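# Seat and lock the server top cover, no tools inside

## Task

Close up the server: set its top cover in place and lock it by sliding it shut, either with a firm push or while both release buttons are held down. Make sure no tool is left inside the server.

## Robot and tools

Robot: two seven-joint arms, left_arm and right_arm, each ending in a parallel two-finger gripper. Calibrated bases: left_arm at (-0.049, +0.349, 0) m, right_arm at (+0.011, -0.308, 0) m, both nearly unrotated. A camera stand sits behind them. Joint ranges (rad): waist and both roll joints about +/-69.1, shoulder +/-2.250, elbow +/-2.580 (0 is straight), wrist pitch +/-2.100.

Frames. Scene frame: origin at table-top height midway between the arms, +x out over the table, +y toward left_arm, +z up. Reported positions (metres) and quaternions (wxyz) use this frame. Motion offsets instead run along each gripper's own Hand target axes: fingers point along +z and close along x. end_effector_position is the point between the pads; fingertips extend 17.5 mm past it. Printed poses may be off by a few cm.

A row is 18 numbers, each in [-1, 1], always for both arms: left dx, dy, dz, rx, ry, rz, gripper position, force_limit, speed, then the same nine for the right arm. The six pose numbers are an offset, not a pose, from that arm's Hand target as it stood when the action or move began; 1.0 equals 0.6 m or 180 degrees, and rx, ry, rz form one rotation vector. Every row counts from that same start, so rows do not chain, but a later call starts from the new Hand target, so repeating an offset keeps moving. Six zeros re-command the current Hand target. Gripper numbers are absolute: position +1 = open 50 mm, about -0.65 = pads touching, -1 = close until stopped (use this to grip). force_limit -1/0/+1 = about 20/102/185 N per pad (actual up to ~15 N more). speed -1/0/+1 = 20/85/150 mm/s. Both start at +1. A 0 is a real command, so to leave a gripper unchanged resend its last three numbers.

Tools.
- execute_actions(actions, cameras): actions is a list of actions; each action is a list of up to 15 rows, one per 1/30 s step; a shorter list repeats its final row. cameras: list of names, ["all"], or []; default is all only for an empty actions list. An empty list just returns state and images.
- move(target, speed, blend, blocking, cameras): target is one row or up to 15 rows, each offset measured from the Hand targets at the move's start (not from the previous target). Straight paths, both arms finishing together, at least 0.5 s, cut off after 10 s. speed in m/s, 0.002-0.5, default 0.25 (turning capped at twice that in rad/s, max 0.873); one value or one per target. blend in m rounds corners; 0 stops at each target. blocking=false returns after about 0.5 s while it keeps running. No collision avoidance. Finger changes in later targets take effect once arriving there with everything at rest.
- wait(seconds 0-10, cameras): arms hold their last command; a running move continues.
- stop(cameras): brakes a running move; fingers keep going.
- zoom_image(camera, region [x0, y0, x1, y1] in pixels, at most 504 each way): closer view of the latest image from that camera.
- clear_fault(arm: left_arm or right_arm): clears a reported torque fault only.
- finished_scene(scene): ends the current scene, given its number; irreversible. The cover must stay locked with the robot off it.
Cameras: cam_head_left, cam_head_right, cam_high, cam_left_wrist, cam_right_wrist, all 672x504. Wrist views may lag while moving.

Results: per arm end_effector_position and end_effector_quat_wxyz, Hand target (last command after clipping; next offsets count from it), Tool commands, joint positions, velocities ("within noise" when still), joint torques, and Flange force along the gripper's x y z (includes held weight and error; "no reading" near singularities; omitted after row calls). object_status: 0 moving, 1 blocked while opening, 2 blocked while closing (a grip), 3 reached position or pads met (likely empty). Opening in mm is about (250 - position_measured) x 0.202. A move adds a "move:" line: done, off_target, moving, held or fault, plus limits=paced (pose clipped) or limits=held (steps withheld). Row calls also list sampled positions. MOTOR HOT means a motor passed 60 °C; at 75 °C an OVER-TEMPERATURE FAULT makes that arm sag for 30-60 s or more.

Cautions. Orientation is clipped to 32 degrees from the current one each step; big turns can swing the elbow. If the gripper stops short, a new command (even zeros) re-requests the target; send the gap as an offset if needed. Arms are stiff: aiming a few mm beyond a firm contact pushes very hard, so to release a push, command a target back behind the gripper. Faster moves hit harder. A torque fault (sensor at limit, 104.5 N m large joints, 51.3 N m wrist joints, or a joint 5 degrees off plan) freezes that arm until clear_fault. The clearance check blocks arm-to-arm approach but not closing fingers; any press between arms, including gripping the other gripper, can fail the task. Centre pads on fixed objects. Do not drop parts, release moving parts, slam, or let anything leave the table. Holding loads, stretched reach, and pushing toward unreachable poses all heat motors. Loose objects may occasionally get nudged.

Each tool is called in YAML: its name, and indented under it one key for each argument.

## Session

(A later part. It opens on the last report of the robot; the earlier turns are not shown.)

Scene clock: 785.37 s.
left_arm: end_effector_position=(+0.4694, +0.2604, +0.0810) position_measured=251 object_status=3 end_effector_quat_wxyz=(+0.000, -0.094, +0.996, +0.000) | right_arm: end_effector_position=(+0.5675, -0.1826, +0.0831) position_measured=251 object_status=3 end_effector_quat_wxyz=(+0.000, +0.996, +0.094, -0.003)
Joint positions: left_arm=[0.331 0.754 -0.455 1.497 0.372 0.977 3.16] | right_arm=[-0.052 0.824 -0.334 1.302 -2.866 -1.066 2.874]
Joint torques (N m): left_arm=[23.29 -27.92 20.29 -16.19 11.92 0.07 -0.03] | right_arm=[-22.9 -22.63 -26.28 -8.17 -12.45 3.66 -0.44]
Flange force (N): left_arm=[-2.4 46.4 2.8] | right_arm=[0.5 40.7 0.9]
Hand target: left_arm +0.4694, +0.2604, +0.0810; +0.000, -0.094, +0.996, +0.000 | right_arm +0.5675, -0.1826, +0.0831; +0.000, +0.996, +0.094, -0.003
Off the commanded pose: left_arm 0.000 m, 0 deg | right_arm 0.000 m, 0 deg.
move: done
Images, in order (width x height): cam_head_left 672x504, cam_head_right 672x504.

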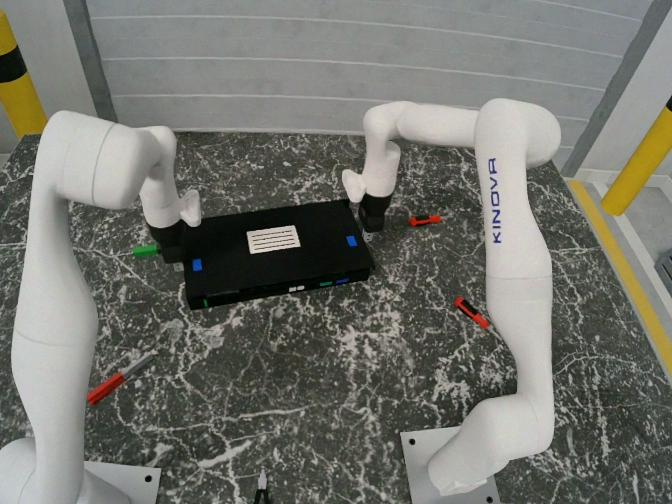

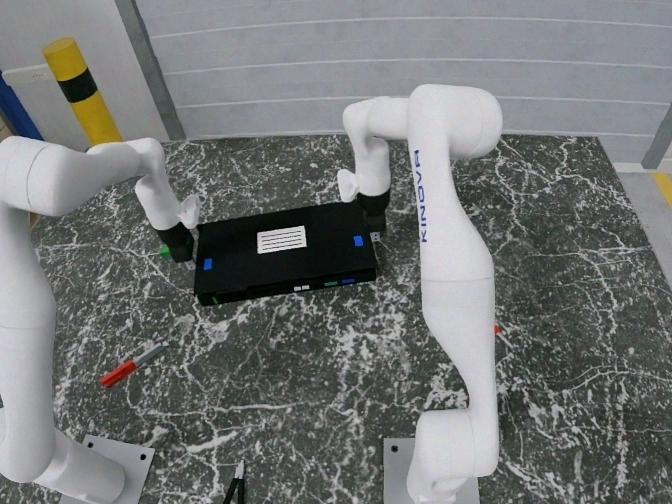

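move:
  target: [-0.0033,-0.0018,0.0158,0,0,-0.0012,-1,-1,0, 0.0058,0.0015,0.0158,0,0,-0.0012,-1,-0.99,0]
  speed: 0.03
  cameras: ["cam_head_right","cam_head_left","cam_high"]

zoom_image:
  camera: "cam_head_right"
  region: [180, 200, 300, 310]

zoom_image:
  camera: "cam_head_right"
  region: [300, 190, 420, 300]

zoom_image:
  camera: "cam_head_left"
  region: [165, 210, 285, 330]

zoom_image:
  camera: "cam_high"
  region: [220, 200, 450, 370]

Scene clock: 803.50 s.
left_arm: end_effector_position=(+0.4715, +0.2597, +0.0716) position_measured=251 object_status=3 end_effector_quat_wxyz=(+0.000, -0.095, +0.995, +0.000) | right_arm: end_effector_position=(+0.5710, -0.1829, +0.0736) position_measured=251 object_status=3 end_effector_quat_wxyz=(+0.000, +0.995, +0.096, -0.003)
Joint positions: left_arm=[0.328 0.771 -0.451 1.497 0.38 0.961 3.159] | right_arm=[-0.053 0.843 -0.332 1.296 -2.86 -1.054 2.877]
Joint torques (N m): left_arm=[23.25 -28.23 20.25 -16.22 11.73 0.08 -0.09] | right_arm=[-22.99 -22.82 -26.28 -7.89 -12.28 3.57 -0.42]
Flange force (N): left_arm=[-2.4 46.0 2.6] | right_arm=[0.5 40.6 1.0]
Hand target: left_arm +0.4715, +0.2597, +0.0716; +0.000, -0.095, +0.995, +0.000 | right_arm +0.5710, -0.1829, +0.0736; +0.000, +0.995, +0.096, -0.003
Off the commanded pose: left_arm 0.000 m, 0 deg | right_arm 0.000 m, 0 deg.
move: done
Images, in order (width x height): cam_head_left 672x504, cam_head_right 672x504, cam_high 672x504.

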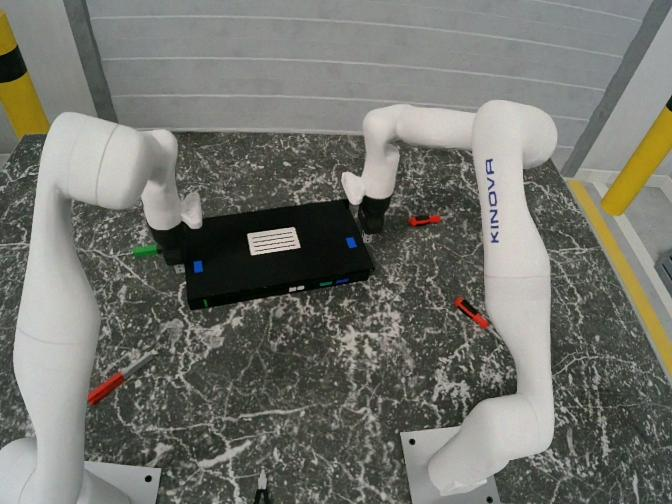

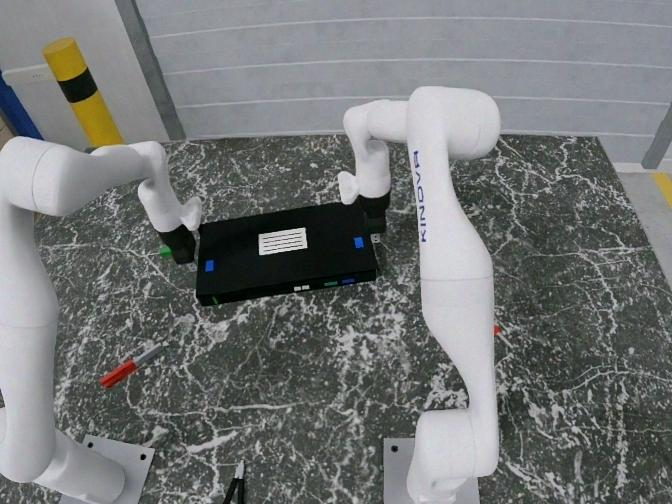

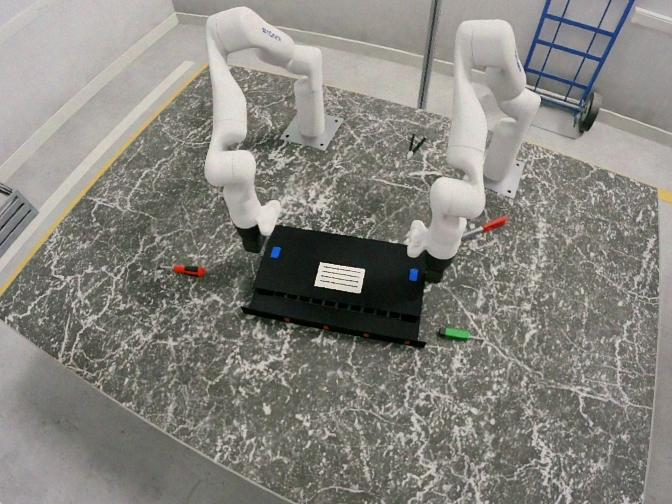

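Scaled by 4.200 from the camera's 672x504 image, which has a finer 960x720 frame.

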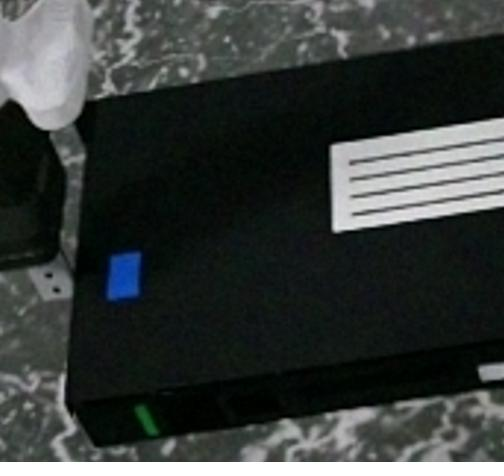

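Scaled by 4.200 from the camera's 672x504 image, which has a finer 960x720 frame.

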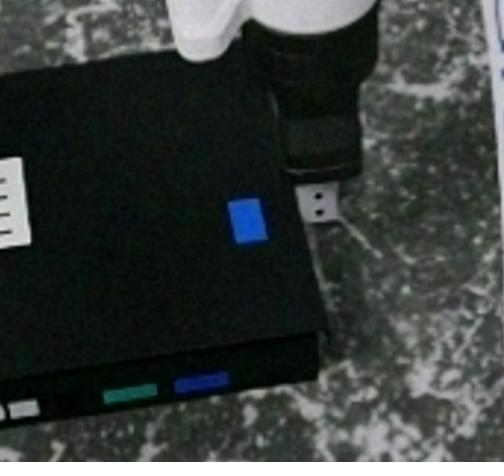

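Scaled by 4.200 from the camera's 672x504 image, which has a finer 960x720 frame.

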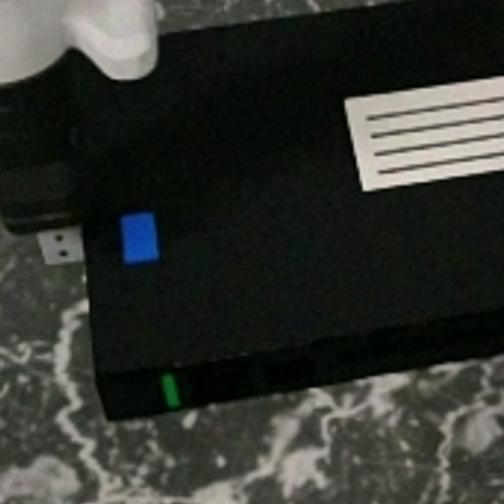

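Scaled by 2.191 from the camera's 672x504 image, which has a finer 960x720 frame.

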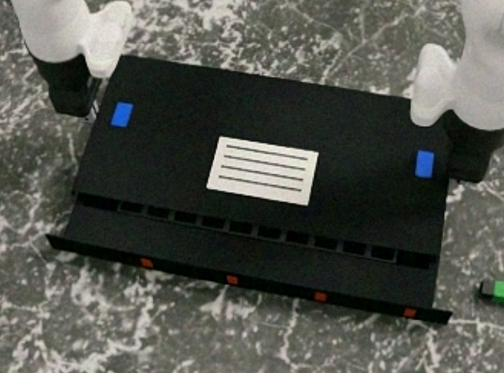

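zoom_image:
  camera: "cam_high"
  region: [235, 260, 335, 350]

zoom_image:
  camera: "cam_high"
  region: [335, 270, 435, 360]

Scaled by 5.040 from the camera's 672x504 image, which has a finer 960x720 frame.

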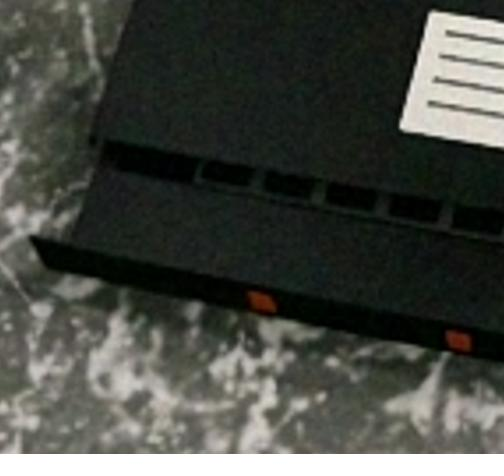

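Scaled by 5.040 from the camera's 672x504 image, which has a finer 960x720 frame.

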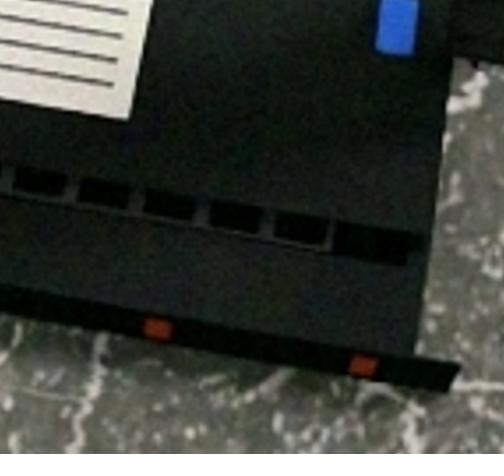

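move:
  target: [0.0100,0.0072,0,0,0,0,-1,-1,0, -0.0100,-0.0072,0,0,0,0,-1,-0.99,0]
  speed: 0.03
  cameras: ["cam_high"]

zoom_image:
  camera: "cam_high"
  region: [235, 260, 315, 330]

zoom_image:
  camera: "cam_high"
  region: [365, 280, 445, 350]

Scene clock: 840.33 s.
left_arm: end_effector_position=(+0.4648, +0.2628, +0.0716) position_measured=251 object_status=3 end_effector_quat_wxyz=(+0.000, -0.095, +0.995, +0.000) | right_arm: end_effector_position=(+0.5643, -0.1797, +0.0737) position_measured=251 object_status=3 end_effector_quat_wxyz=(+0.000, +0.995, +0.096, -0.003)
Joint positions: left_arm=[0.329 0.758 -0.452 1.525 0.38 0.946 3.151] | right_arm=[-0.058 0.831 -0.333 1.322 -2.861 -1.04 2.866]
Joint torques (N m): left_arm=[23.34 -27.99 20.75 -16.14 11.84 0.25 -0.07] | right_arm=[-23.08 -22.61 -26.74 -8.11 -12.39 3.82 -0.41]
Flange force (N): left_arm=[-2.3 46.9 2.5] | right_arm=[0.4 41.1 1.1]
Hand target: left_arm +0.4648, +0.2628, +0.0716; +0.000, -0.095, +0.995, +0.000 | right_arm +0.5643, -0.1798, +0.0737; +0.000, +0.995, +0.096, -0.003
Off the commanded pose: left_arm 0.000 m, 0 deg | right_arm 0.000 m, 0 deg.
move: done
Images, in order (width x height): cam_high 672x504.

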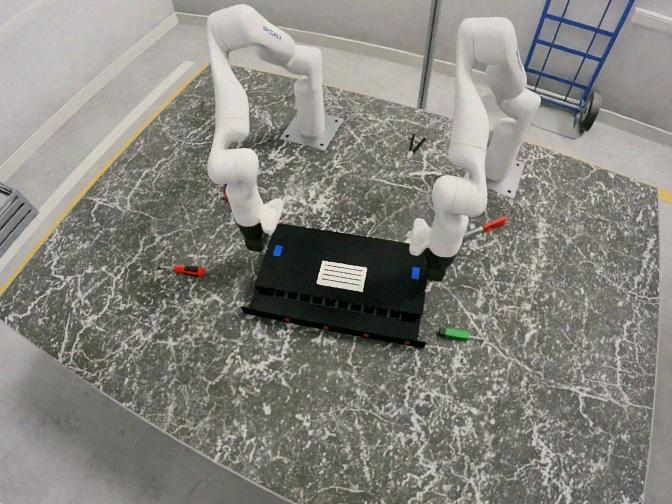

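Scaled by 6.300 from the camera's 672x504 image, which has a finer 960x720 frame.

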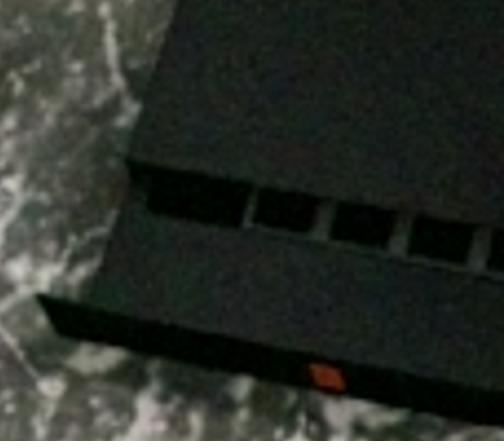

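Scaled by 6.300 from the camera's 672x504 image, which has a finer 960x720 frame.

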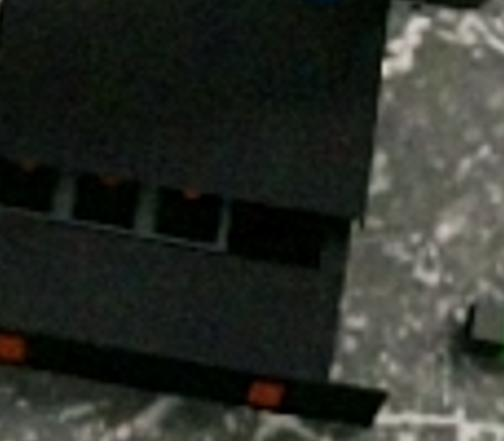

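move:
  target: [0,0,0.0083,0,0,0,-1,-1,0, 0,0,0.0070,0,0,0,-1,-0.99,0]
  speed: 0.02

Scene clock: 872.83 s.
left_arm: end_effector_position=(+0.4648, +0.2627, +0.0666) position_measured=251 object_status=3 end_effector_quat_wxyz=(+0.000, -0.095, +0.995, +0.000) | right_arm: end_effector_position=(+0.5643, -0.1799, +0.0694) position_measured=251 object_status=3 end_effector_quat_wxyz=(+0.000, +0.995, +0.096, -0.003)
Joint positions: left_arm=[0.327 0.766 -0.449 1.53 0.384 0.934 3.147] | right_arm=[-0.058 0.837 -0.332 1.326 -2.858 -1.031 2.864]
Joint torques (N m): left_arm=[20.23 -27.34 17.45 -15.01 9.97 0.25 -0.04] | right_arm=[-26.45 -18.25 -29.57 -6.76 -13.9 4.96 -0.46]
Flange force (N): left_arm=[-2.0 40.7 2.7] | right_arm=[-1.1 47.2 -7.1]
Hand target: left_arm +0.4648, +0.2628, +0.0666; +0.000, -0.095, +0.995, +0.000 | right_arm +0.5643, -0.1798, +0.0694; +0.000, +0.995, +0.096, -0.003
Off the commanded pose: left_arm 0.000 m, 0 deg | right_arm 0.000 m, 0 deg.
move: done

move:
  target:
    - [0,-0.0012,-0.0010,0,0,0,-1,-1,0, 0,0.0012,-0.0010,0,0,0,-1,-0.99,0]
    - [0,-0.0012,0.0025,0,0,0,-1,-1,0, 0,0.0012,0.0025,0,0,0,-1,-0.99,0]
  speed: 0.02

Scene clock: 881.60 s.
left_arm: end_effector_position=(+0.4650, +0.2620, +0.0652) position_measured=251 object_status=3 end_effector_quat_wxyz=(+0.000, -0.095, +0.995, +0.000) | right_arm: end_effector_position=(+0.5644, -0.1804, +0.0681) position_measured=251 object_status=3 end_effector_quat_wxyz=(-0.001, +0.995, +0.096, -0.003)
Joint positions: left_arm=[0.328 0.768 -0.448 1.53 0.385 0.932 3.148] | right_arm=[-0.057 0.839 -0.332 1.327 -2.858 -1.027 2.865]
Joint torques (N m): left_arm=[23.64 -25.47 21.47 -14.94 11.61 0.36 -0.1] | right_arm=[-24.27 -16.43 -27.11 -6.58 -12.55 5.11 -0.47]
Flange force (N): left_arm=[-2.3 47.4 -2.6] | right_arm=[-3.2 43.4 -11.1]
Hand target: left_arm +0.4649, +0.2621, +0.0651; +0.000, -0.095, +0.995, +0.000 | right_arm +0.5644, -0.1805, +0.0680; +0.000, +0.995, +0.096, -0.003
Off the commanded pose: left_arm 0.000 m, 0 deg | right_arm 0.000 m, 0 deg.
move: done

execute_actions:
  actions: []
  cameras: ["cam_high","cam_head_left","cam_head_right"]

zoom_image:
  camera: "cam_high"
  region: [235, 260, 315, 330]

zoom_image:
  camera: "cam_high"
  region: [365, 280, 445, 350]

zoom_image:
  camera: "cam_head_left"
  region: [315, 230, 385, 290]

zoom_image:
  camera: "cam_head_right"
  region: [185, 260, 255, 320]

Scene clock: 886.77 s.
left_arm: end_effector_position=(+0.4649, +0.2621, +0.0651) position_measured=251 object_status=3 end_effector_quat_wxyz=(+0.000, -0.095, +0.995, +0.000) | right_arm: end_effector_position=(+0.5644, -0.1805, +0.0679) position_measured=251 object_status=3 end_effector_quat_wxyz=(+0.000, +0.995, +0.096, -0.003)
Joint positions: left_arm=[0.328 0.768 -0.448 1.53 0.385 0.932 3.148] | right_arm=[-0.057 0.839 -0.332 1.328 -2.857 -1.027 2.865]
Joint velocities: within noise
Joint torques (N m): left_arm=[23.5 -25 21.27 -14.38 11.41 0.52 -0.08] | right_arm=[-23.76 -15.5 -26.5 -6.24 -12.27 5.12 -0.49]
Flange force (N): left_arm=[-3.2 46.8 -3.2] | right_arm=[-3.4 42.6 -12.9]
Hand target: left_arm +0.4649, +0.2621, +0.0651; +0.000, -0.095, +0.995, +0.000 | right_arm +0.5644, -0.1805, +0.0679; +0.000, +0.995, +0.096, -0.003
Tool commands: left_gripper/position=-1.0 left_gripper/force_limit=-1.0 left_gripper/speed=+0.0 right_gripper/position=-1.0 right_gripper/force_limit=-0.99 right_gripper/speed=+0.0
Off the commanded pose: left_arm 0.000 m, 0 deg | right_arm 0.000 m, 0 deg.
Images, in order (width x height): cam_head_left 672x504, cam_head_right 672x504, cam_high 672x504.

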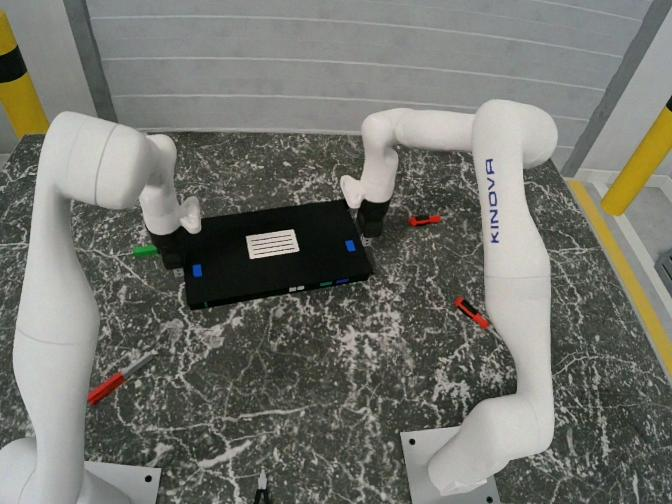

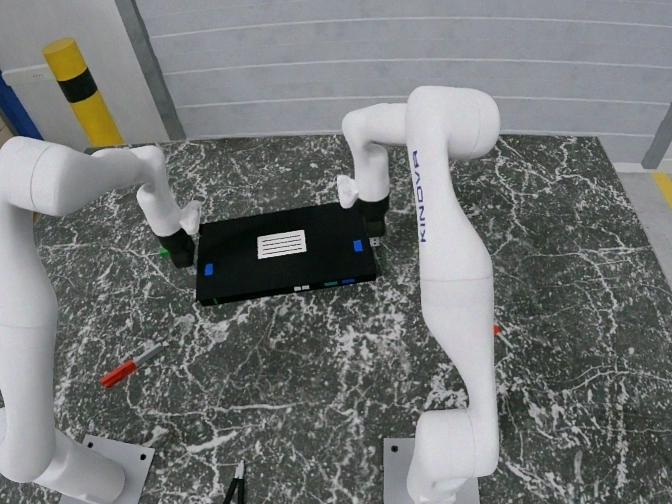

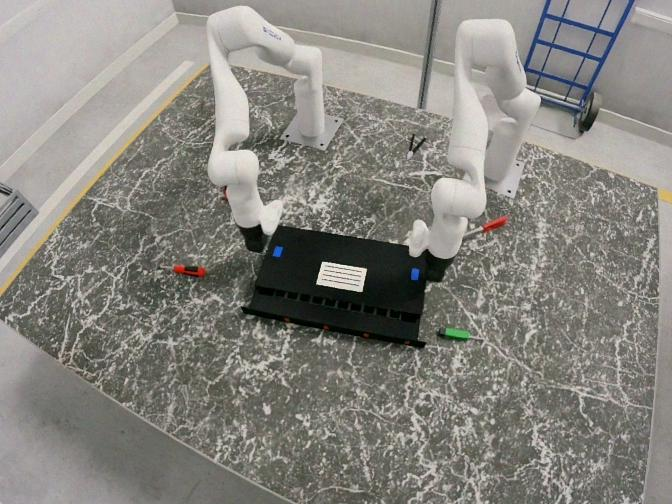

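Scaled by 6.300 from the camera's 672x504 image, which has a finer 960x720 frame.

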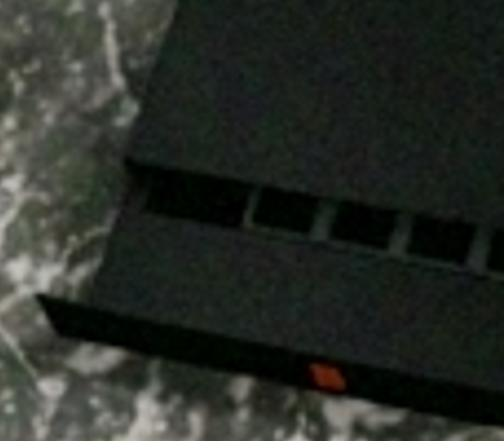

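Scaled by 6.300 from the camera's 672x504 image, which has a finer 960x720 frame.

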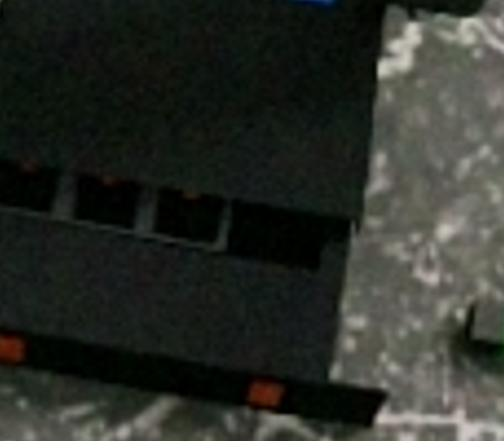

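Scaled by 7.200 from the camera's 672x504 image, which has a finer 960x720 frame.

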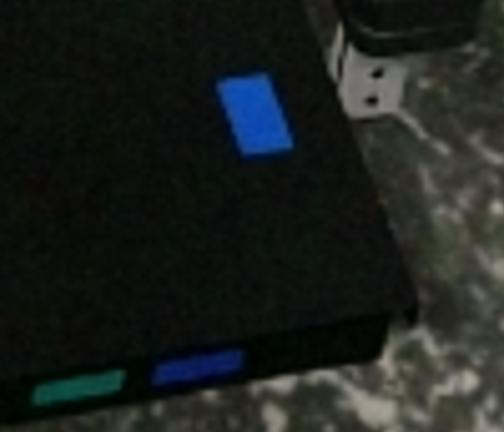

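Scaled by 7.200 from the camera's 672x504 image, which has a finer 960x720 frame.

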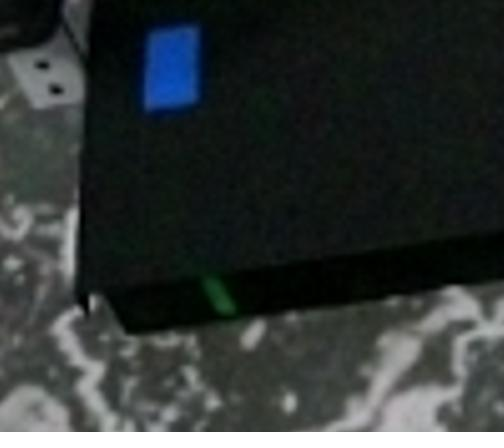

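move:
  target: [0,-0.0017,-0.0017,0,0,0,-1,-1,0, 0,0.0017,-0.0017,0,0,0,-1,-0.99,0]
  speed: 0.02

move:
  target: [0,0,0.0025,0,0,0,-1,-1,0, 0,0,0.0025,0,0,0,-1,-0.99,0]
  speed: 0.02

Scene clock: 905.30 s.
left_arm: end_effector_position=(+0.4651, +0.2612, +0.0661) position_measured=251 object_status=3 end_effector_quat_wxyz=(+0.000, -0.095, +0.995, +0.000) | right_arm: end_effector_position=(+0.5646, -0.1815, +0.0689) position_measured=251 object_status=3 end_effector_quat_wxyz=(+0.000, +0.995, +0.096, -0.003)
Joint positions: left_arm=[0.33 0.767 -0.448 1.528 0.384 0.935 3.151] | right_arm=[-0.055 0.838 -0.332 1.327 -2.858 -1.029 2.867]
Joint torques (N m): left_arm=[28.09 -29.06 25.35 -17.85 13.87 0.33 -0.11] | right_arm=[-18.67 -24.2 -22.42 -9.93 -9.79 4.14 -0.39]
Flange force (N): left_arm=[-2.6 56.4 2.5] | right_arm=[-2.9 33.4 2.3]
Hand target: left_arm +0.4651, +0.2611, +0.0661; +0.000, -0.095, +0.995, +0.000 | right_arm +0.5646, -0.1815, +0.0690; +0.000, +0.995, +0.096, -0.003
Off the commanded pose: left_arm 0.000 m, 0 deg | right_arm 0.000 m, 0 deg.
move: done

Scene clock: 906.00 s.
left_arm: end_effector_position=(+0.4651, +0.2611, +0.0646) position_measured=251 object_status=3 end_effector_quat_wxyz=(+0.000, -0.095, +0.995, +0.000) | right_arm: end_effector_position=(+0.5646, -0.1814, +0.0675) position_measured=251 object_status=3 end_effector_quat_wxyz=(+0.000, +0.995, +0.096, -0.003)
Joint positions: left_arm=[0.329 0.77 -0.448 1.529 0.385 0.931 3.15] | right_arm=[-0.055 0.839 -0.332 1.328 -2.857 -1.026 2.866]
Joint torques (N m): left_arm=[29.01 -26.47 26.87 -16.93 14.31 0.28 -0.16] | right_arm=[-19.18 -21.03 -22.54 -9.57 -9.85 5.18 -0.39]
Flange force (N): left_arm=[-2.6 58.2 -3.3] | right_arm=[-5.6 34.4 -4.5]
Hand target: left_arm +0.4651, +0.2611, +0.0646; +0.000, -0.095, +0.995, +0.000 | right_arm +0.5646, -0.1815, +0.0675; +0.000, +0.995, +0.096, -0.003
Off the commanded pose: left_arm 0.000 m, 0 deg | right_arm 0.000 m, 0 deg.
move: done

move:
  target: [0,0.0016,0,0,0,0,-1,-1,0, 0,-0.0016,0,0,0,0,-1,-0.99,0]
  speed: 0.02

move:
  target: [0,0,0.0025,0,0,0,-1,-1,0, 0,0,0.0025,0,0,0,-1,-0.99,0]
  speed: 0.02

Scene clock: 913.37 s.
left_arm: end_effector_position=(+0.4649, +0.2620, +0.0646) position_measured=251 object_status=3 end_effector_quat_wxyz=(+0.000, -0.095, +0.995, +0.000) | right_arm: end_effector_position=(+0.5644, -0.1806, +0.0675) position_measured=251 object_status=3 end_effector_quat_wxyz=(+0.000, +0.995, +0.096, -0.003)
Joint positions: left_arm=[0.328 0.769 -0.448 1.53 0.386 0.931 3.148] | right_arm=[-0.057 0.84 -0.331 1.328 -2.857 -1.026 2.864]
Joint torques (N m): left_arm=[23.55 -25.05 21.33 -13.67 11.38 1.06 -0.05] | right_arm=[-23.38 -19.7 -26.67 -9.78 -11.88 6.46 -0.52]
Flange force (N): left_arm=[-4.9 46.4 -2.5] | right_arm=[-7.3 42.1 -7.1]
Hand target: left_arm +0.4649, +0.2620, +0.0646; +0.000, -0.095, +0.995, +0.000 | right_arm +0.5644, -0.1805, +0.0675; +0.000, +0.995, +0.096, -0.003
Off the commanded pose: left_arm 0.000 m, 0 deg | right_arm 0.000 m, 0 deg.
move: done

Scene clock: 914.07 s.
left_arm: end_effector_position=(+0.4650, +0.2620, +0.0631) position_measured=251 object_status=3 end_effector_quat_wxyz=(+0.000, -0.095, +0.995, +0.000) | right_arm: end_effector_position=(+0.5644, -0.1805, +0.0660) position_measured=251 object_status=3 end_effector_quat_wxyz=(+0.000, +0.995, +0.096, -0.003)
Joint positions: left_arm=[0.327 0.771 -0.447 1.531 0.387 0.927 3.147] | right_arm=[-0.057 0.842 -0.331 1.329 -2.856 -1.023 2.864]
Joint torques (N m): left_arm=[23.27 -23.96 21.11 -13.04 11.09 1.17 -0.07] | right_arm=[-24.03 -18.56 -27.19 -7.82 -12.42 5.34 -0.44]
Flange force (N): left_arm=[-4.8 45.8 -4.2] | right_arm=[-3.9 43.0 -7.6]
Hand target: left_arm +0.4650, +0.2620, +0.0631; +0.000, -0.095, +0.995, +0.000 | right_arm +0.5644, -0.1805, +0.0660; +0.000, +0.995, +0.096, -0.003
Off the commanded pose: left_arm 0.000 m, 0 deg | right_arm 0.000 m, 0 deg.
move: done

move:
  target: [0,0,0.0033,0,0,0,-1,-1,0, 0,0,0.0033,0,0,0,-1,-0.99,0]
  speed: 0.02

move:
  target: [0,0,0.0025,0,0,0,-1,-1,0, 0,0,0.0025,0,0,0,-1,-0.99,0]
  speed: 0.02
  cameras: ["cam_left_wrist","cam_right_wrist"]

Scene clock: 918.67 s.
left_arm: end_effector_position=(+0.4649, +0.2620, +0.0611) position_measured=251 object_status=3 end_effector_quat_wxyz=(+0.000, -0.095, +0.995, +0.000) | right_arm: end_effector_position=(+0.5644, -0.1805, +0.0640) position_measured=251 object_status=3 end_effector_quat_wxyz=(+0.000, +0.995, +0.096, -0.003)
Joint positions: left_arm=[0.327 0.774 -0.446 1.533 0.388 0.923 3.145] | right_arm=[-0.057 0.844 -0.331 1.331 -2.855 -1.019 2.863]
Joint torques (N m): left_arm=[23.04 -24.91 20.76 -13.35 10.97 1.21 -0.07] | right_arm=[-23.93 -20.62 -27.37 -8.59 -12.34 5.24 -0.46]
Flange force (N): left_arm=[-4.8 45.3 -2.4] | right_arm=[-3.5 42.8 -3.9]
Hand target: left_arm +0.4649, +0.2620, +0.0611; +0.000, -0.095, +0.995, +0.000 | right_arm +0.5644, -0.1805, +0.0640; +0.000, +0.995, +0.096, -0.003
Off the commanded pose: left_arm 0.000 m, 0 deg | right_arm 0.000 m, 0 deg.
move: done

Scene clock: 919.37 s.
left_arm: end_effector_position=(+0.4650, +0.2620, +0.0595) position_measured=251 object_status=3 end_effector_quat_wxyz=(+0.000, -0.095, +0.995, +0.000) | right_arm: end_effector_position=(+0.5644, -0.1805, +0.0623) position_measured=251 object_status=3 end_effector_quat_wxyz=(+0.000, +0.995, +0.096, -0.003)
Joint positions: left_arm=[0.326 0.777 -0.445 1.534 0.39 0.919 3.145] | right_arm=[-0.057 0.846 -0.33 1.332 -2.854 -1.015 2.862]
Joint velocities: left_arm=[0 0.008 0.002 0.001 0.001 -0.003 0.001] | right_arm=[0 0.007 0.001 0.003 0 0.003 -0.001]
Joint torques (N m): left_arm=[22.98 -22.33 21.28 -13.07 11.25 0.54 -0.07] | right_arm=[-24.14 -19.91 -27.42 -7.78 -12.56 4.94 -0.46]
Flange force (N): left_arm=[-2.8 45.9 -8.6] | right_arm=[-2.3 43.2 -4.8]
Hand target: left_arm +0.4649, +0.2620, +0.0596; +0.000, -0.095, +0.995, +0.000 | right_arm +0.5644, -0.1805, +0.0625; +0.000, +0.995, +0.096, -0.003
Off the commanded pose: left_arm 0.000 m, 0 deg | right_arm 0.000 m, 0 deg.
move: done
camera_calibration:
cam_left_wrist: T_world_to_cam=[[-0.988172, -0.152259, 0.018278, 0.499789], [-0.152525, 0.988198, -0.0141526, -0.122992], [-0.0159074, -0.016773, -0.999733, 0.238791], [0, 0, 0, 1]] pos_world=[0.478916, 0.201643, 0.227852]
cam_right_wrist: T_world_to_cam=[[0.982388, 0.185131, -0.0253231, -0.519912], [0.185509, -0.98255, 0.0134932, -0.233804], [-0.0223832, -0.0179532, -0.999588, 0.238107], [0, 0, 0, 1]] pos_world=[0.559457, -0.129197, 0.227998]
Images, in order (width x height): cam_left_wrist 672x504, cam_right_wrist 672x504.

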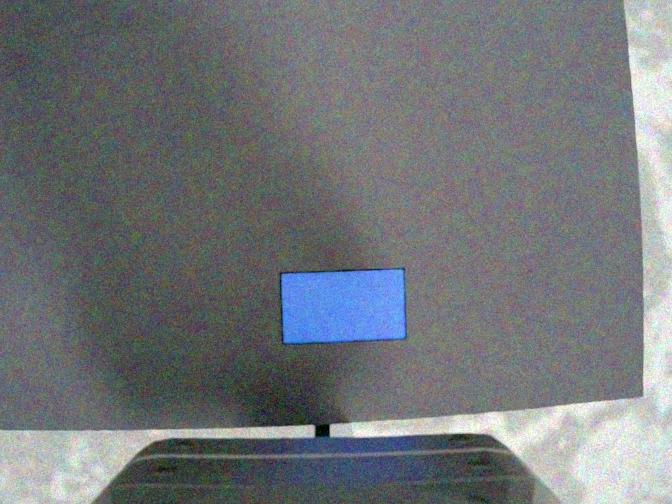

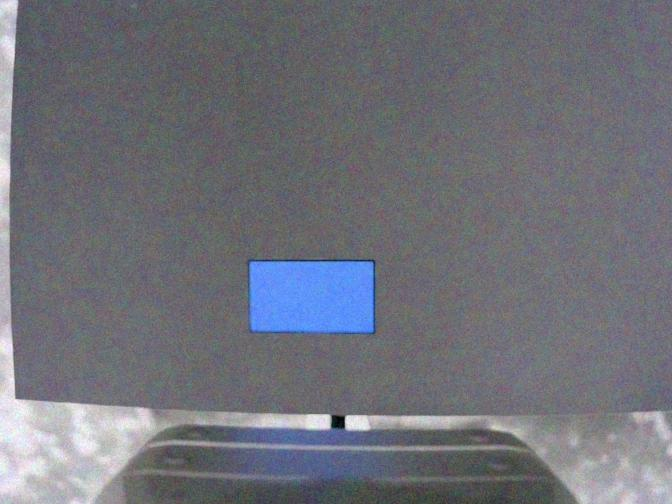

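execute_actions:
  actions: []
  cameras: ["cam_high","cam_head_left","cam_head_right"]

zoom_image:
  camera: "cam_high"
  region: [235, 250, 315, 330]

zoom_image:
  camera: "cam_high"
  region: [365, 280, 445, 350]

zoom_image:
  camera: "cam_head_left"
  region: [315, 230, 385, 290]

zoom_image:
  camera: "cam_head_right"
  region: [185, 260, 255, 320]

Scene clock: 928.73 s.
left_arm: end_effector_position=(+0.4649, +0.2621, +0.0596) position_measured=251 object_status=3 end_effector_quat_wxyz=(+0.000, -0.095, +0.995, +0.000) | right_arm: end_effector_position=(+0.5644, -0.1805, +0.0625) position_measured=251 object_status=3 end_effector_quat_wxyz=(+0.000, +0.995, +0.096, -0.003)
Joint positions: left_arm=[0.326 0.777 -0.445 1.534 0.39 0.919 3.145] | right_arm=[-0.057 0.846 -0.33 1.332 -2.854 -1.016 2.862]
Joint velocities: within noise
Joint torques (N m): left_arm=[23 -27.65 20.22 -13.61 10.71 1.83 -0.08] | right_arm=[-24.02 -23.85 -27.97 -8.74 -12.67 4.23 -0.43]
Flange force (N): left_arm=[-7.2 44.3 3.7] | right_arm=[-0.3 42.9 3.1]
Hand target: left_arm +0.4649, +0.2620, +0.0596; +0.000, -0.095, +0.995, +0.000 | right_arm +0.5644, -0.1805, +0.0625; +0.000, +0.995, +0.096, -0.003
Tool commands: left_gripper/position=-1.0 left_gripper/force_limit=-1.0 left_gripper/speed=+0.0 right_gripper/position=-1.0 right_gripper/force_limit=-0.99 right_gripper/speed=+0.0
Off the commanded pose: left_arm 0.000 m, 0 deg | right_arm 0.000 m, 0 deg.
Images, in order (width x height): cam_head_left 672x504, cam_head_right 672x504, cam_high 672x504.

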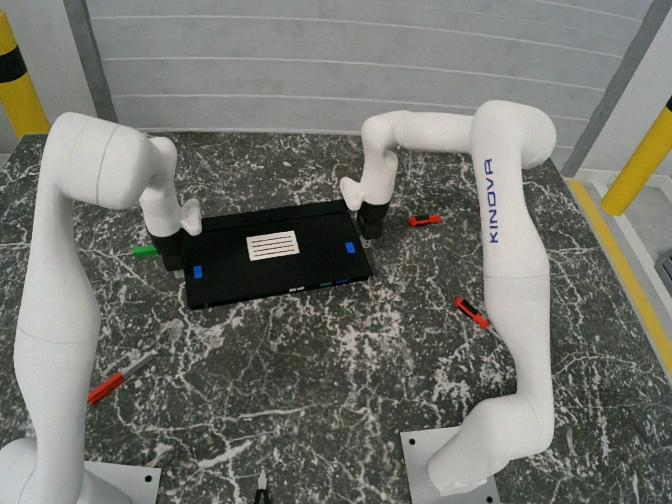

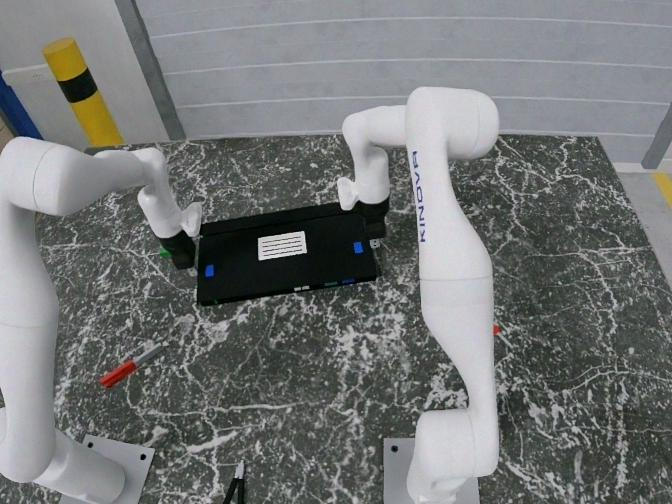

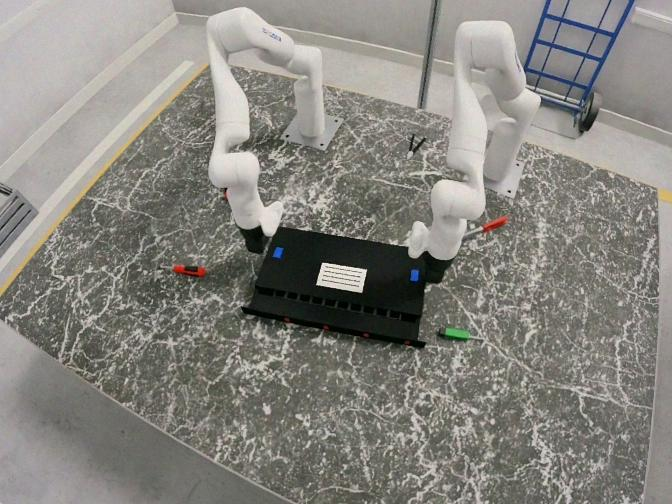

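Scaled by 6.300 from the camera's 672x504 image, which has a finer 960x720 frame.

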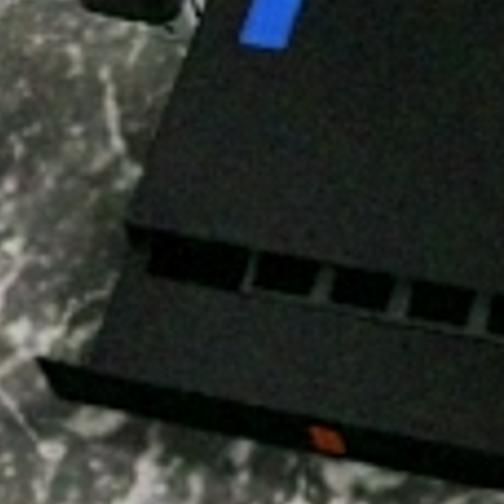

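Scaled by 6.300 from the camera's 672x504 image, which has a finer 960x720 frame.

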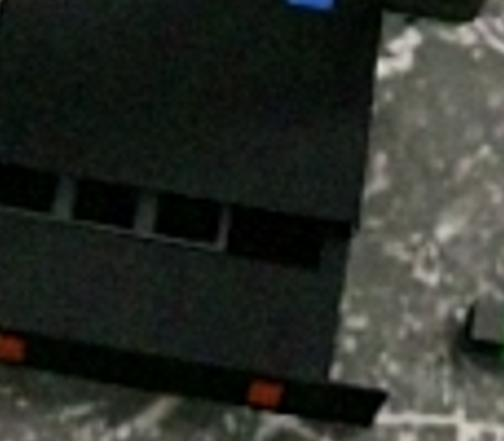

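Scaled by 7.200 from the camera's 672x504 image, which has a finer 960x720 frame.

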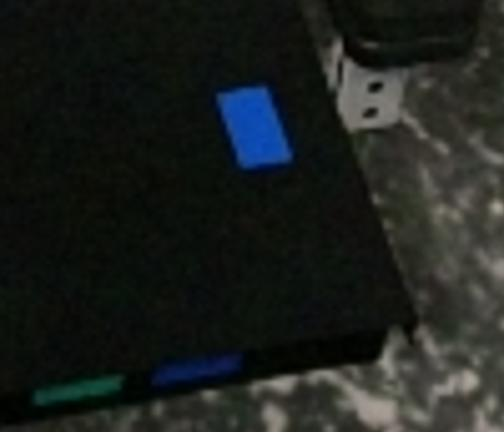

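Scaled by 7.200 from the camera's 672x504 image, which has a finer 960x720 frame.

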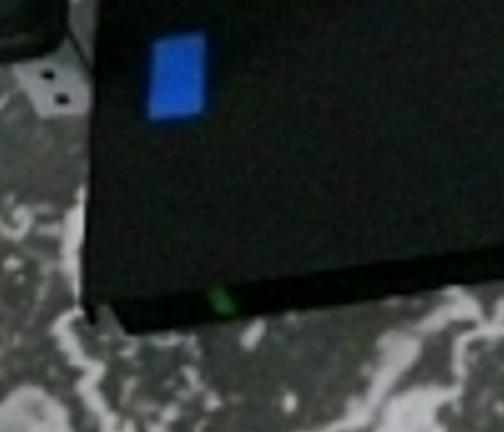

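move:
  target:
    - [0,0.0100,0,0,0,0,-1,-1,0, 0,0.0100,0,0,0,0,-1,-0.99,0]
    - [0,0.0500,0,0,0,0,-1,-1,0, 0,0.0500,0,0,0,0,-1,-0.99,0]
    - [-0.1333,0.0667,-0.1167,0,0,0,-1,-1,0, 0.1333,0.0667,-0.1167,0,0,0,-1,-0.99,0]
  speed: [0.03,0.08,0.2]
  blend: [0.002,0.01,0]
  cameras: ["all"]

Scene clock: 968.77 s.
left_arm: end_effector_position=(+0.5358, +0.3165, +0.1296) position_measured=251 object_status=3 end_effector_quat_wxyz=(+0.000, -0.095, +0.995, +0.000) | right_arm: end_effector_position=(+0.6510, -0.2045, +0.1320) position_measured=251 object_status=3 end_effector_quat_wxyz=(+0.000, +0.995, +0.096, -0.003)
Joint positions: left_arm=[0.178 0.817 -0.457 1.181 0.35 1.219 3.118] | right_arm=[-0.047 0.966 -0.327 0.823 -2.872 -1.391 3.011]
Joint torques (N m): left_arm=[1.83 -23.27 -1.44 -8.22 0.18 0.12 0.25] | right_arm=[0.77 -25.23 -1.83 -8.29 0.07 -0.21 -0.06]
Flange force (N): left_arm=[-2.0 3.3 -1.1] | right_arm=[1.5 -1.2 -2.2]
Hand target: left_arm +0.5358, +0.3165, +0.1296; +0.000, -0.095, +0.995, +0.000 | right_arm +0.6510, -0.2045, +0.1320; +0.000, +0.995, +0.096, -0.003
Off the commanded pose: left_arm 0.000 m, 0 deg | right_arm 0.000 m, 0 deg.
move: done
camera_calibration:
cam_left_wrist: T_world_to_cam=[[-0.988171, -0.15226, 0.0182932, 0.576876], [-0.152528, 0.988196, -0.0142514, -0.165109], [-0.0159074, -0.016873, -0.999731, 0.311042], [0, 0, 0, 1]] pos_world=[0.549816, 0.256243, 0.298052]
cam_right_wrist: T_world_to_cam=[[0.982372, 0.185228, -0.0252258, -0.598783], [0.185605, -0.982532, 0.0135107, -0.274454], [-0.0222825, -0.0179545, -0.99959, 0.309222], [0, 0, 0, 1]] pos_world=[0.646058, -0.153197, 0.297699]

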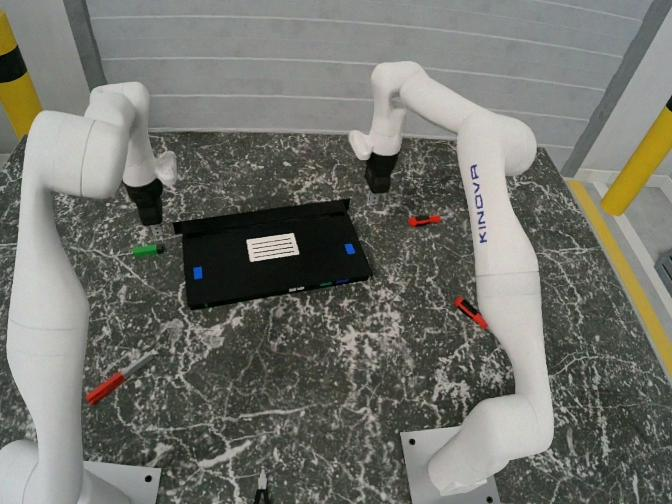

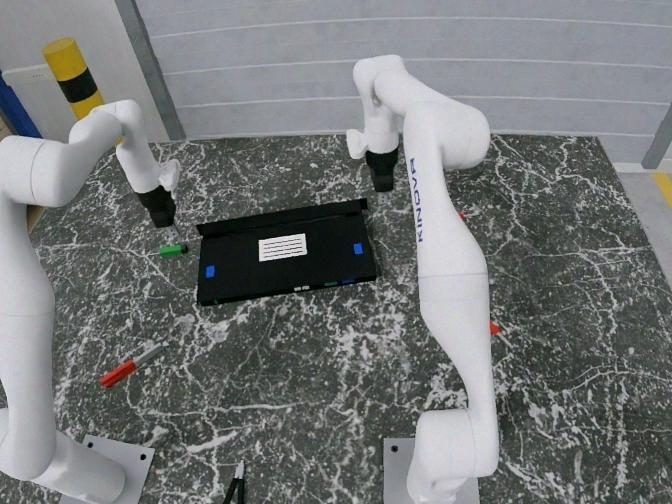

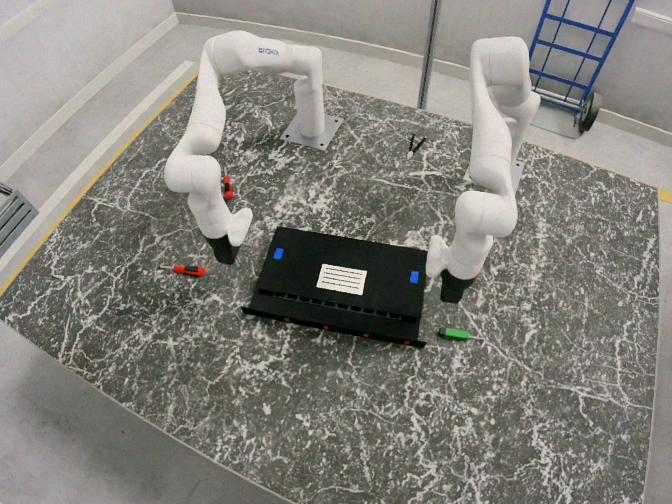

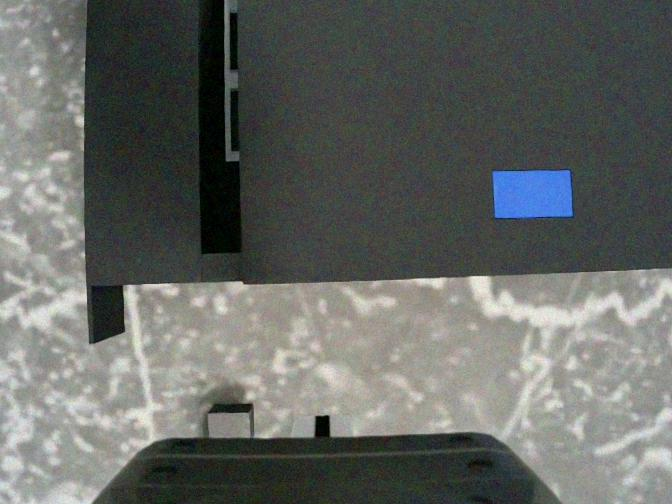

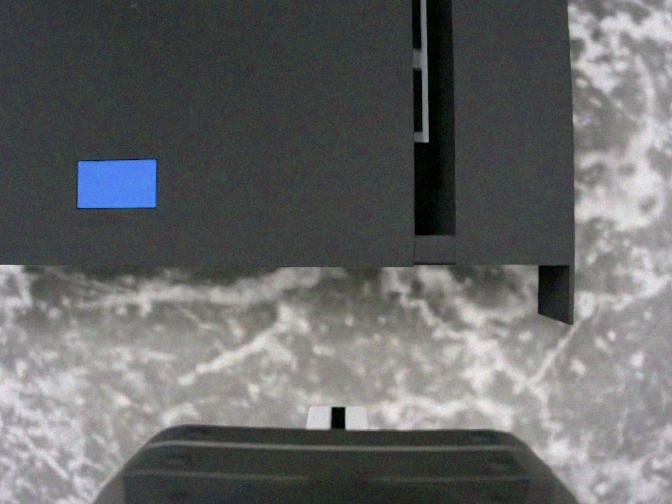

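zoom_image:
  camera: "cam_left_wrist"
  region: [80, 200, 330, 350]

zoom_image:
  camera: "cam_right_wrist"
  region: [350, 190, 600, 340]

zoom_image:
  camera: "cam_head_left"
  region: [170, 190, 390, 320]

zoom_image:
  camera: "cam_head_right"
  region: [180, 190, 400, 320]

Scaled by 2.016.

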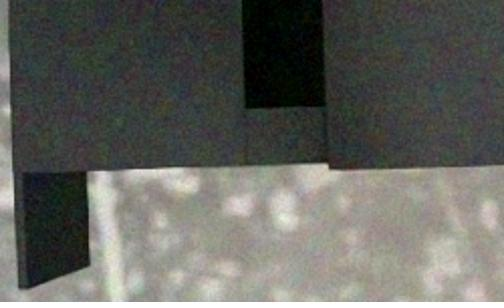

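Scaled by 2.016.

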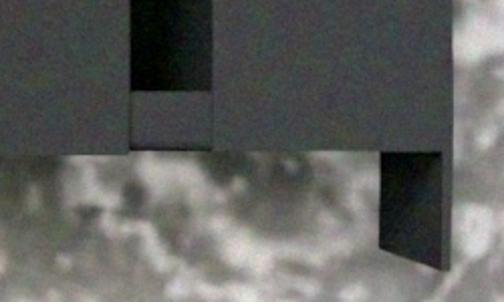

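Scaled by 2.291 from the camera's 672x504 image, which has a finer 960x720 frame.

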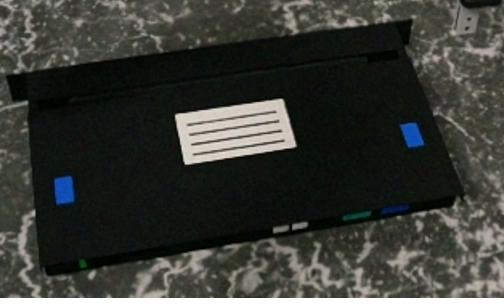

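Scaled by 2.291 from the camera's 672x504 image, which has a finer 960x720 frame.

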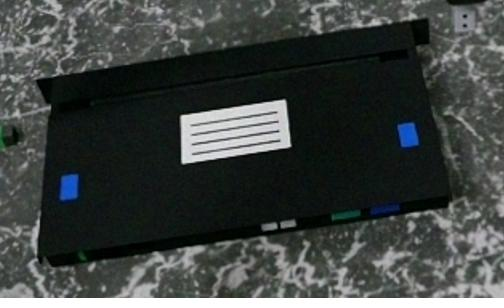

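move:
  target:
    - [0.0335,-0.1020,0.0333,0,0,0,-1,-1,0, -0.0339,-0.1005,0.0333,0,0,0,-1,-0.99,0]
    - [0.0335,-0.1020,0.0927,0,0,0,-1,-1,0, -0.0339,-0.1005,0.0917,0,0,0,-1,-0.99,0]
  speed: [0.15,0.06]
  blend: [0.01,0]

move:
  target: [0,0,0.0042,0,0,0,-1,-1,0, 0,0,0.0042,0,0,0,-1,-0.99,0]
  speed: 0.02

move:
  target: [0,0,0.0025,0,0,0,-1,-1,0, 0,0,0.0025,0,0,0,-1,-0.99,0]
  speed: 0.02

Scene clock: 1000.60 s.
left_arm: end_effector_position=(+0.5277, +0.2526, +0.0740) position_measured=251 object_status=3 end_effector_quat_wxyz=(+0.000, -0.095, +0.995, +0.000) | right_arm: end_effector_position=(+0.6191, -0.1492, +0.0771) position_measured=251 object_status=3 end_effector_quat_wxyz=(+0.000, +0.995, +0.096, -0.003)
Joint positions: left_arm=[0.287 0.877 -0.441 1.252 0.379 1.093 3.203] | right_arm=[-0.121 0.962 -0.325 1.021 -2.86 -1.205 2.883]
Joint torques (N m): left_arm=[1.83 -23.61 -1.59 -7.63 0.21 0.13 0.29] | right_arm=[0.76 -24.54 -2.15 -7.73 0.12 -0.19 -0.05]
Flange force (N): left_arm=[-2.4 3.1 -1.0] | right_arm=[1.4 -1.4 -2.2]
Hand target: left_arm +0.5277, +0.2526, +0.0740; +0.000, -0.095, +0.995, +0.000 | right_arm +0.6191, -0.1492, +0.0772; +0.000, +0.995, +0.096, -0.003
Off the commanded pose: left_arm 0.000 m, 0 deg | right_arm 0.000 m, 0 deg.
move: done

Scene clock: 1001.30 s.
left_arm: end_effector_position=(+0.5278, +0.2526, +0.0715) position_measured=251 object_status=3 end_effector_quat_wxyz=(+0.000, -0.095, +0.995, +0.000) | right_arm: end_effector_position=(+0.6191, -0.1492, +0.0746) position_measured=251 object_status=3 end_effector_quat_wxyz=(+0.000, +0.995, +0.096, -0.003)
Joint positions: left_arm=[0.287 0.881 -0.44 1.254 0.381 1.087 3.201] | right_arm=[-0.12 0.964 -0.325 1.023 -2.859 -1.199 2.882]
Joint torques (N m): left_arm=[1.83 -23.55 -1.57 -7.61 0.18 0.13 0.31] | right_arm=[0.82 -24.49 -2.13 -7.79 0.11 -0.21 -0.05]
Flange force (N): left_arm=[-2.2 3.2 -1.0] | right_arm=[0.8 -1.5 -2.1]
Hand target: left_arm +0.5278, +0.2526, +0.0715; +0.000, -0.095, +0.995, +0.000 | right_arm +0.6191, -0.1492, +0.0746; +0.000, +0.995, +0.096, -0.003
Off the commanded pose: left_arm 0.000 m, 0 deg | right_arm 0.000 m, 0 deg.
move: done

Scene clock: 1002.00 s.
left_arm: end_effector_position=(+0.5277, +0.2526, +0.0700) position_measured=251 object_status=3 end_effector_quat_wxyz=(+0.000, -0.095, +0.995, +0.000) | right_arm: end_effector_position=(+0.6191, -0.1492, +0.0731) position_measured=251 object_status=3 end_effector_quat_wxyz=(+0.000, +0.995, +0.096, -0.003)
Joint positions: left_arm=[0.286 0.882 -0.44 1.256 0.381 1.084 3.201] | right_arm=[-0.12 0.966 -0.324 1.025 -2.859 -1.196 2.882]
Joint torques (N m): left_arm=[1.77 -23.6 -1.59 -7.55 0.21 0.17 0.26] | right_arm=[0.76 -24.51 -2.21 -7.76 0.11 -0.2 -0.06]
Flange force (N): left_arm=[-2.4 3.0 -1.0] | right_arm=[1.0 -1.4 -2.1]
Hand target: left_arm +0.5277, +0.2526, +0.0700; +0.000, -0.095, +0.995, +0.000 | right_arm +0.6191, -0.1492, +0.0731; +0.000, +0.995, +0.096, -0.003
Off the commanded pose: left_arm 0.000 m, 0 deg | right_arm 0.000 m, 0 deg.
move: done


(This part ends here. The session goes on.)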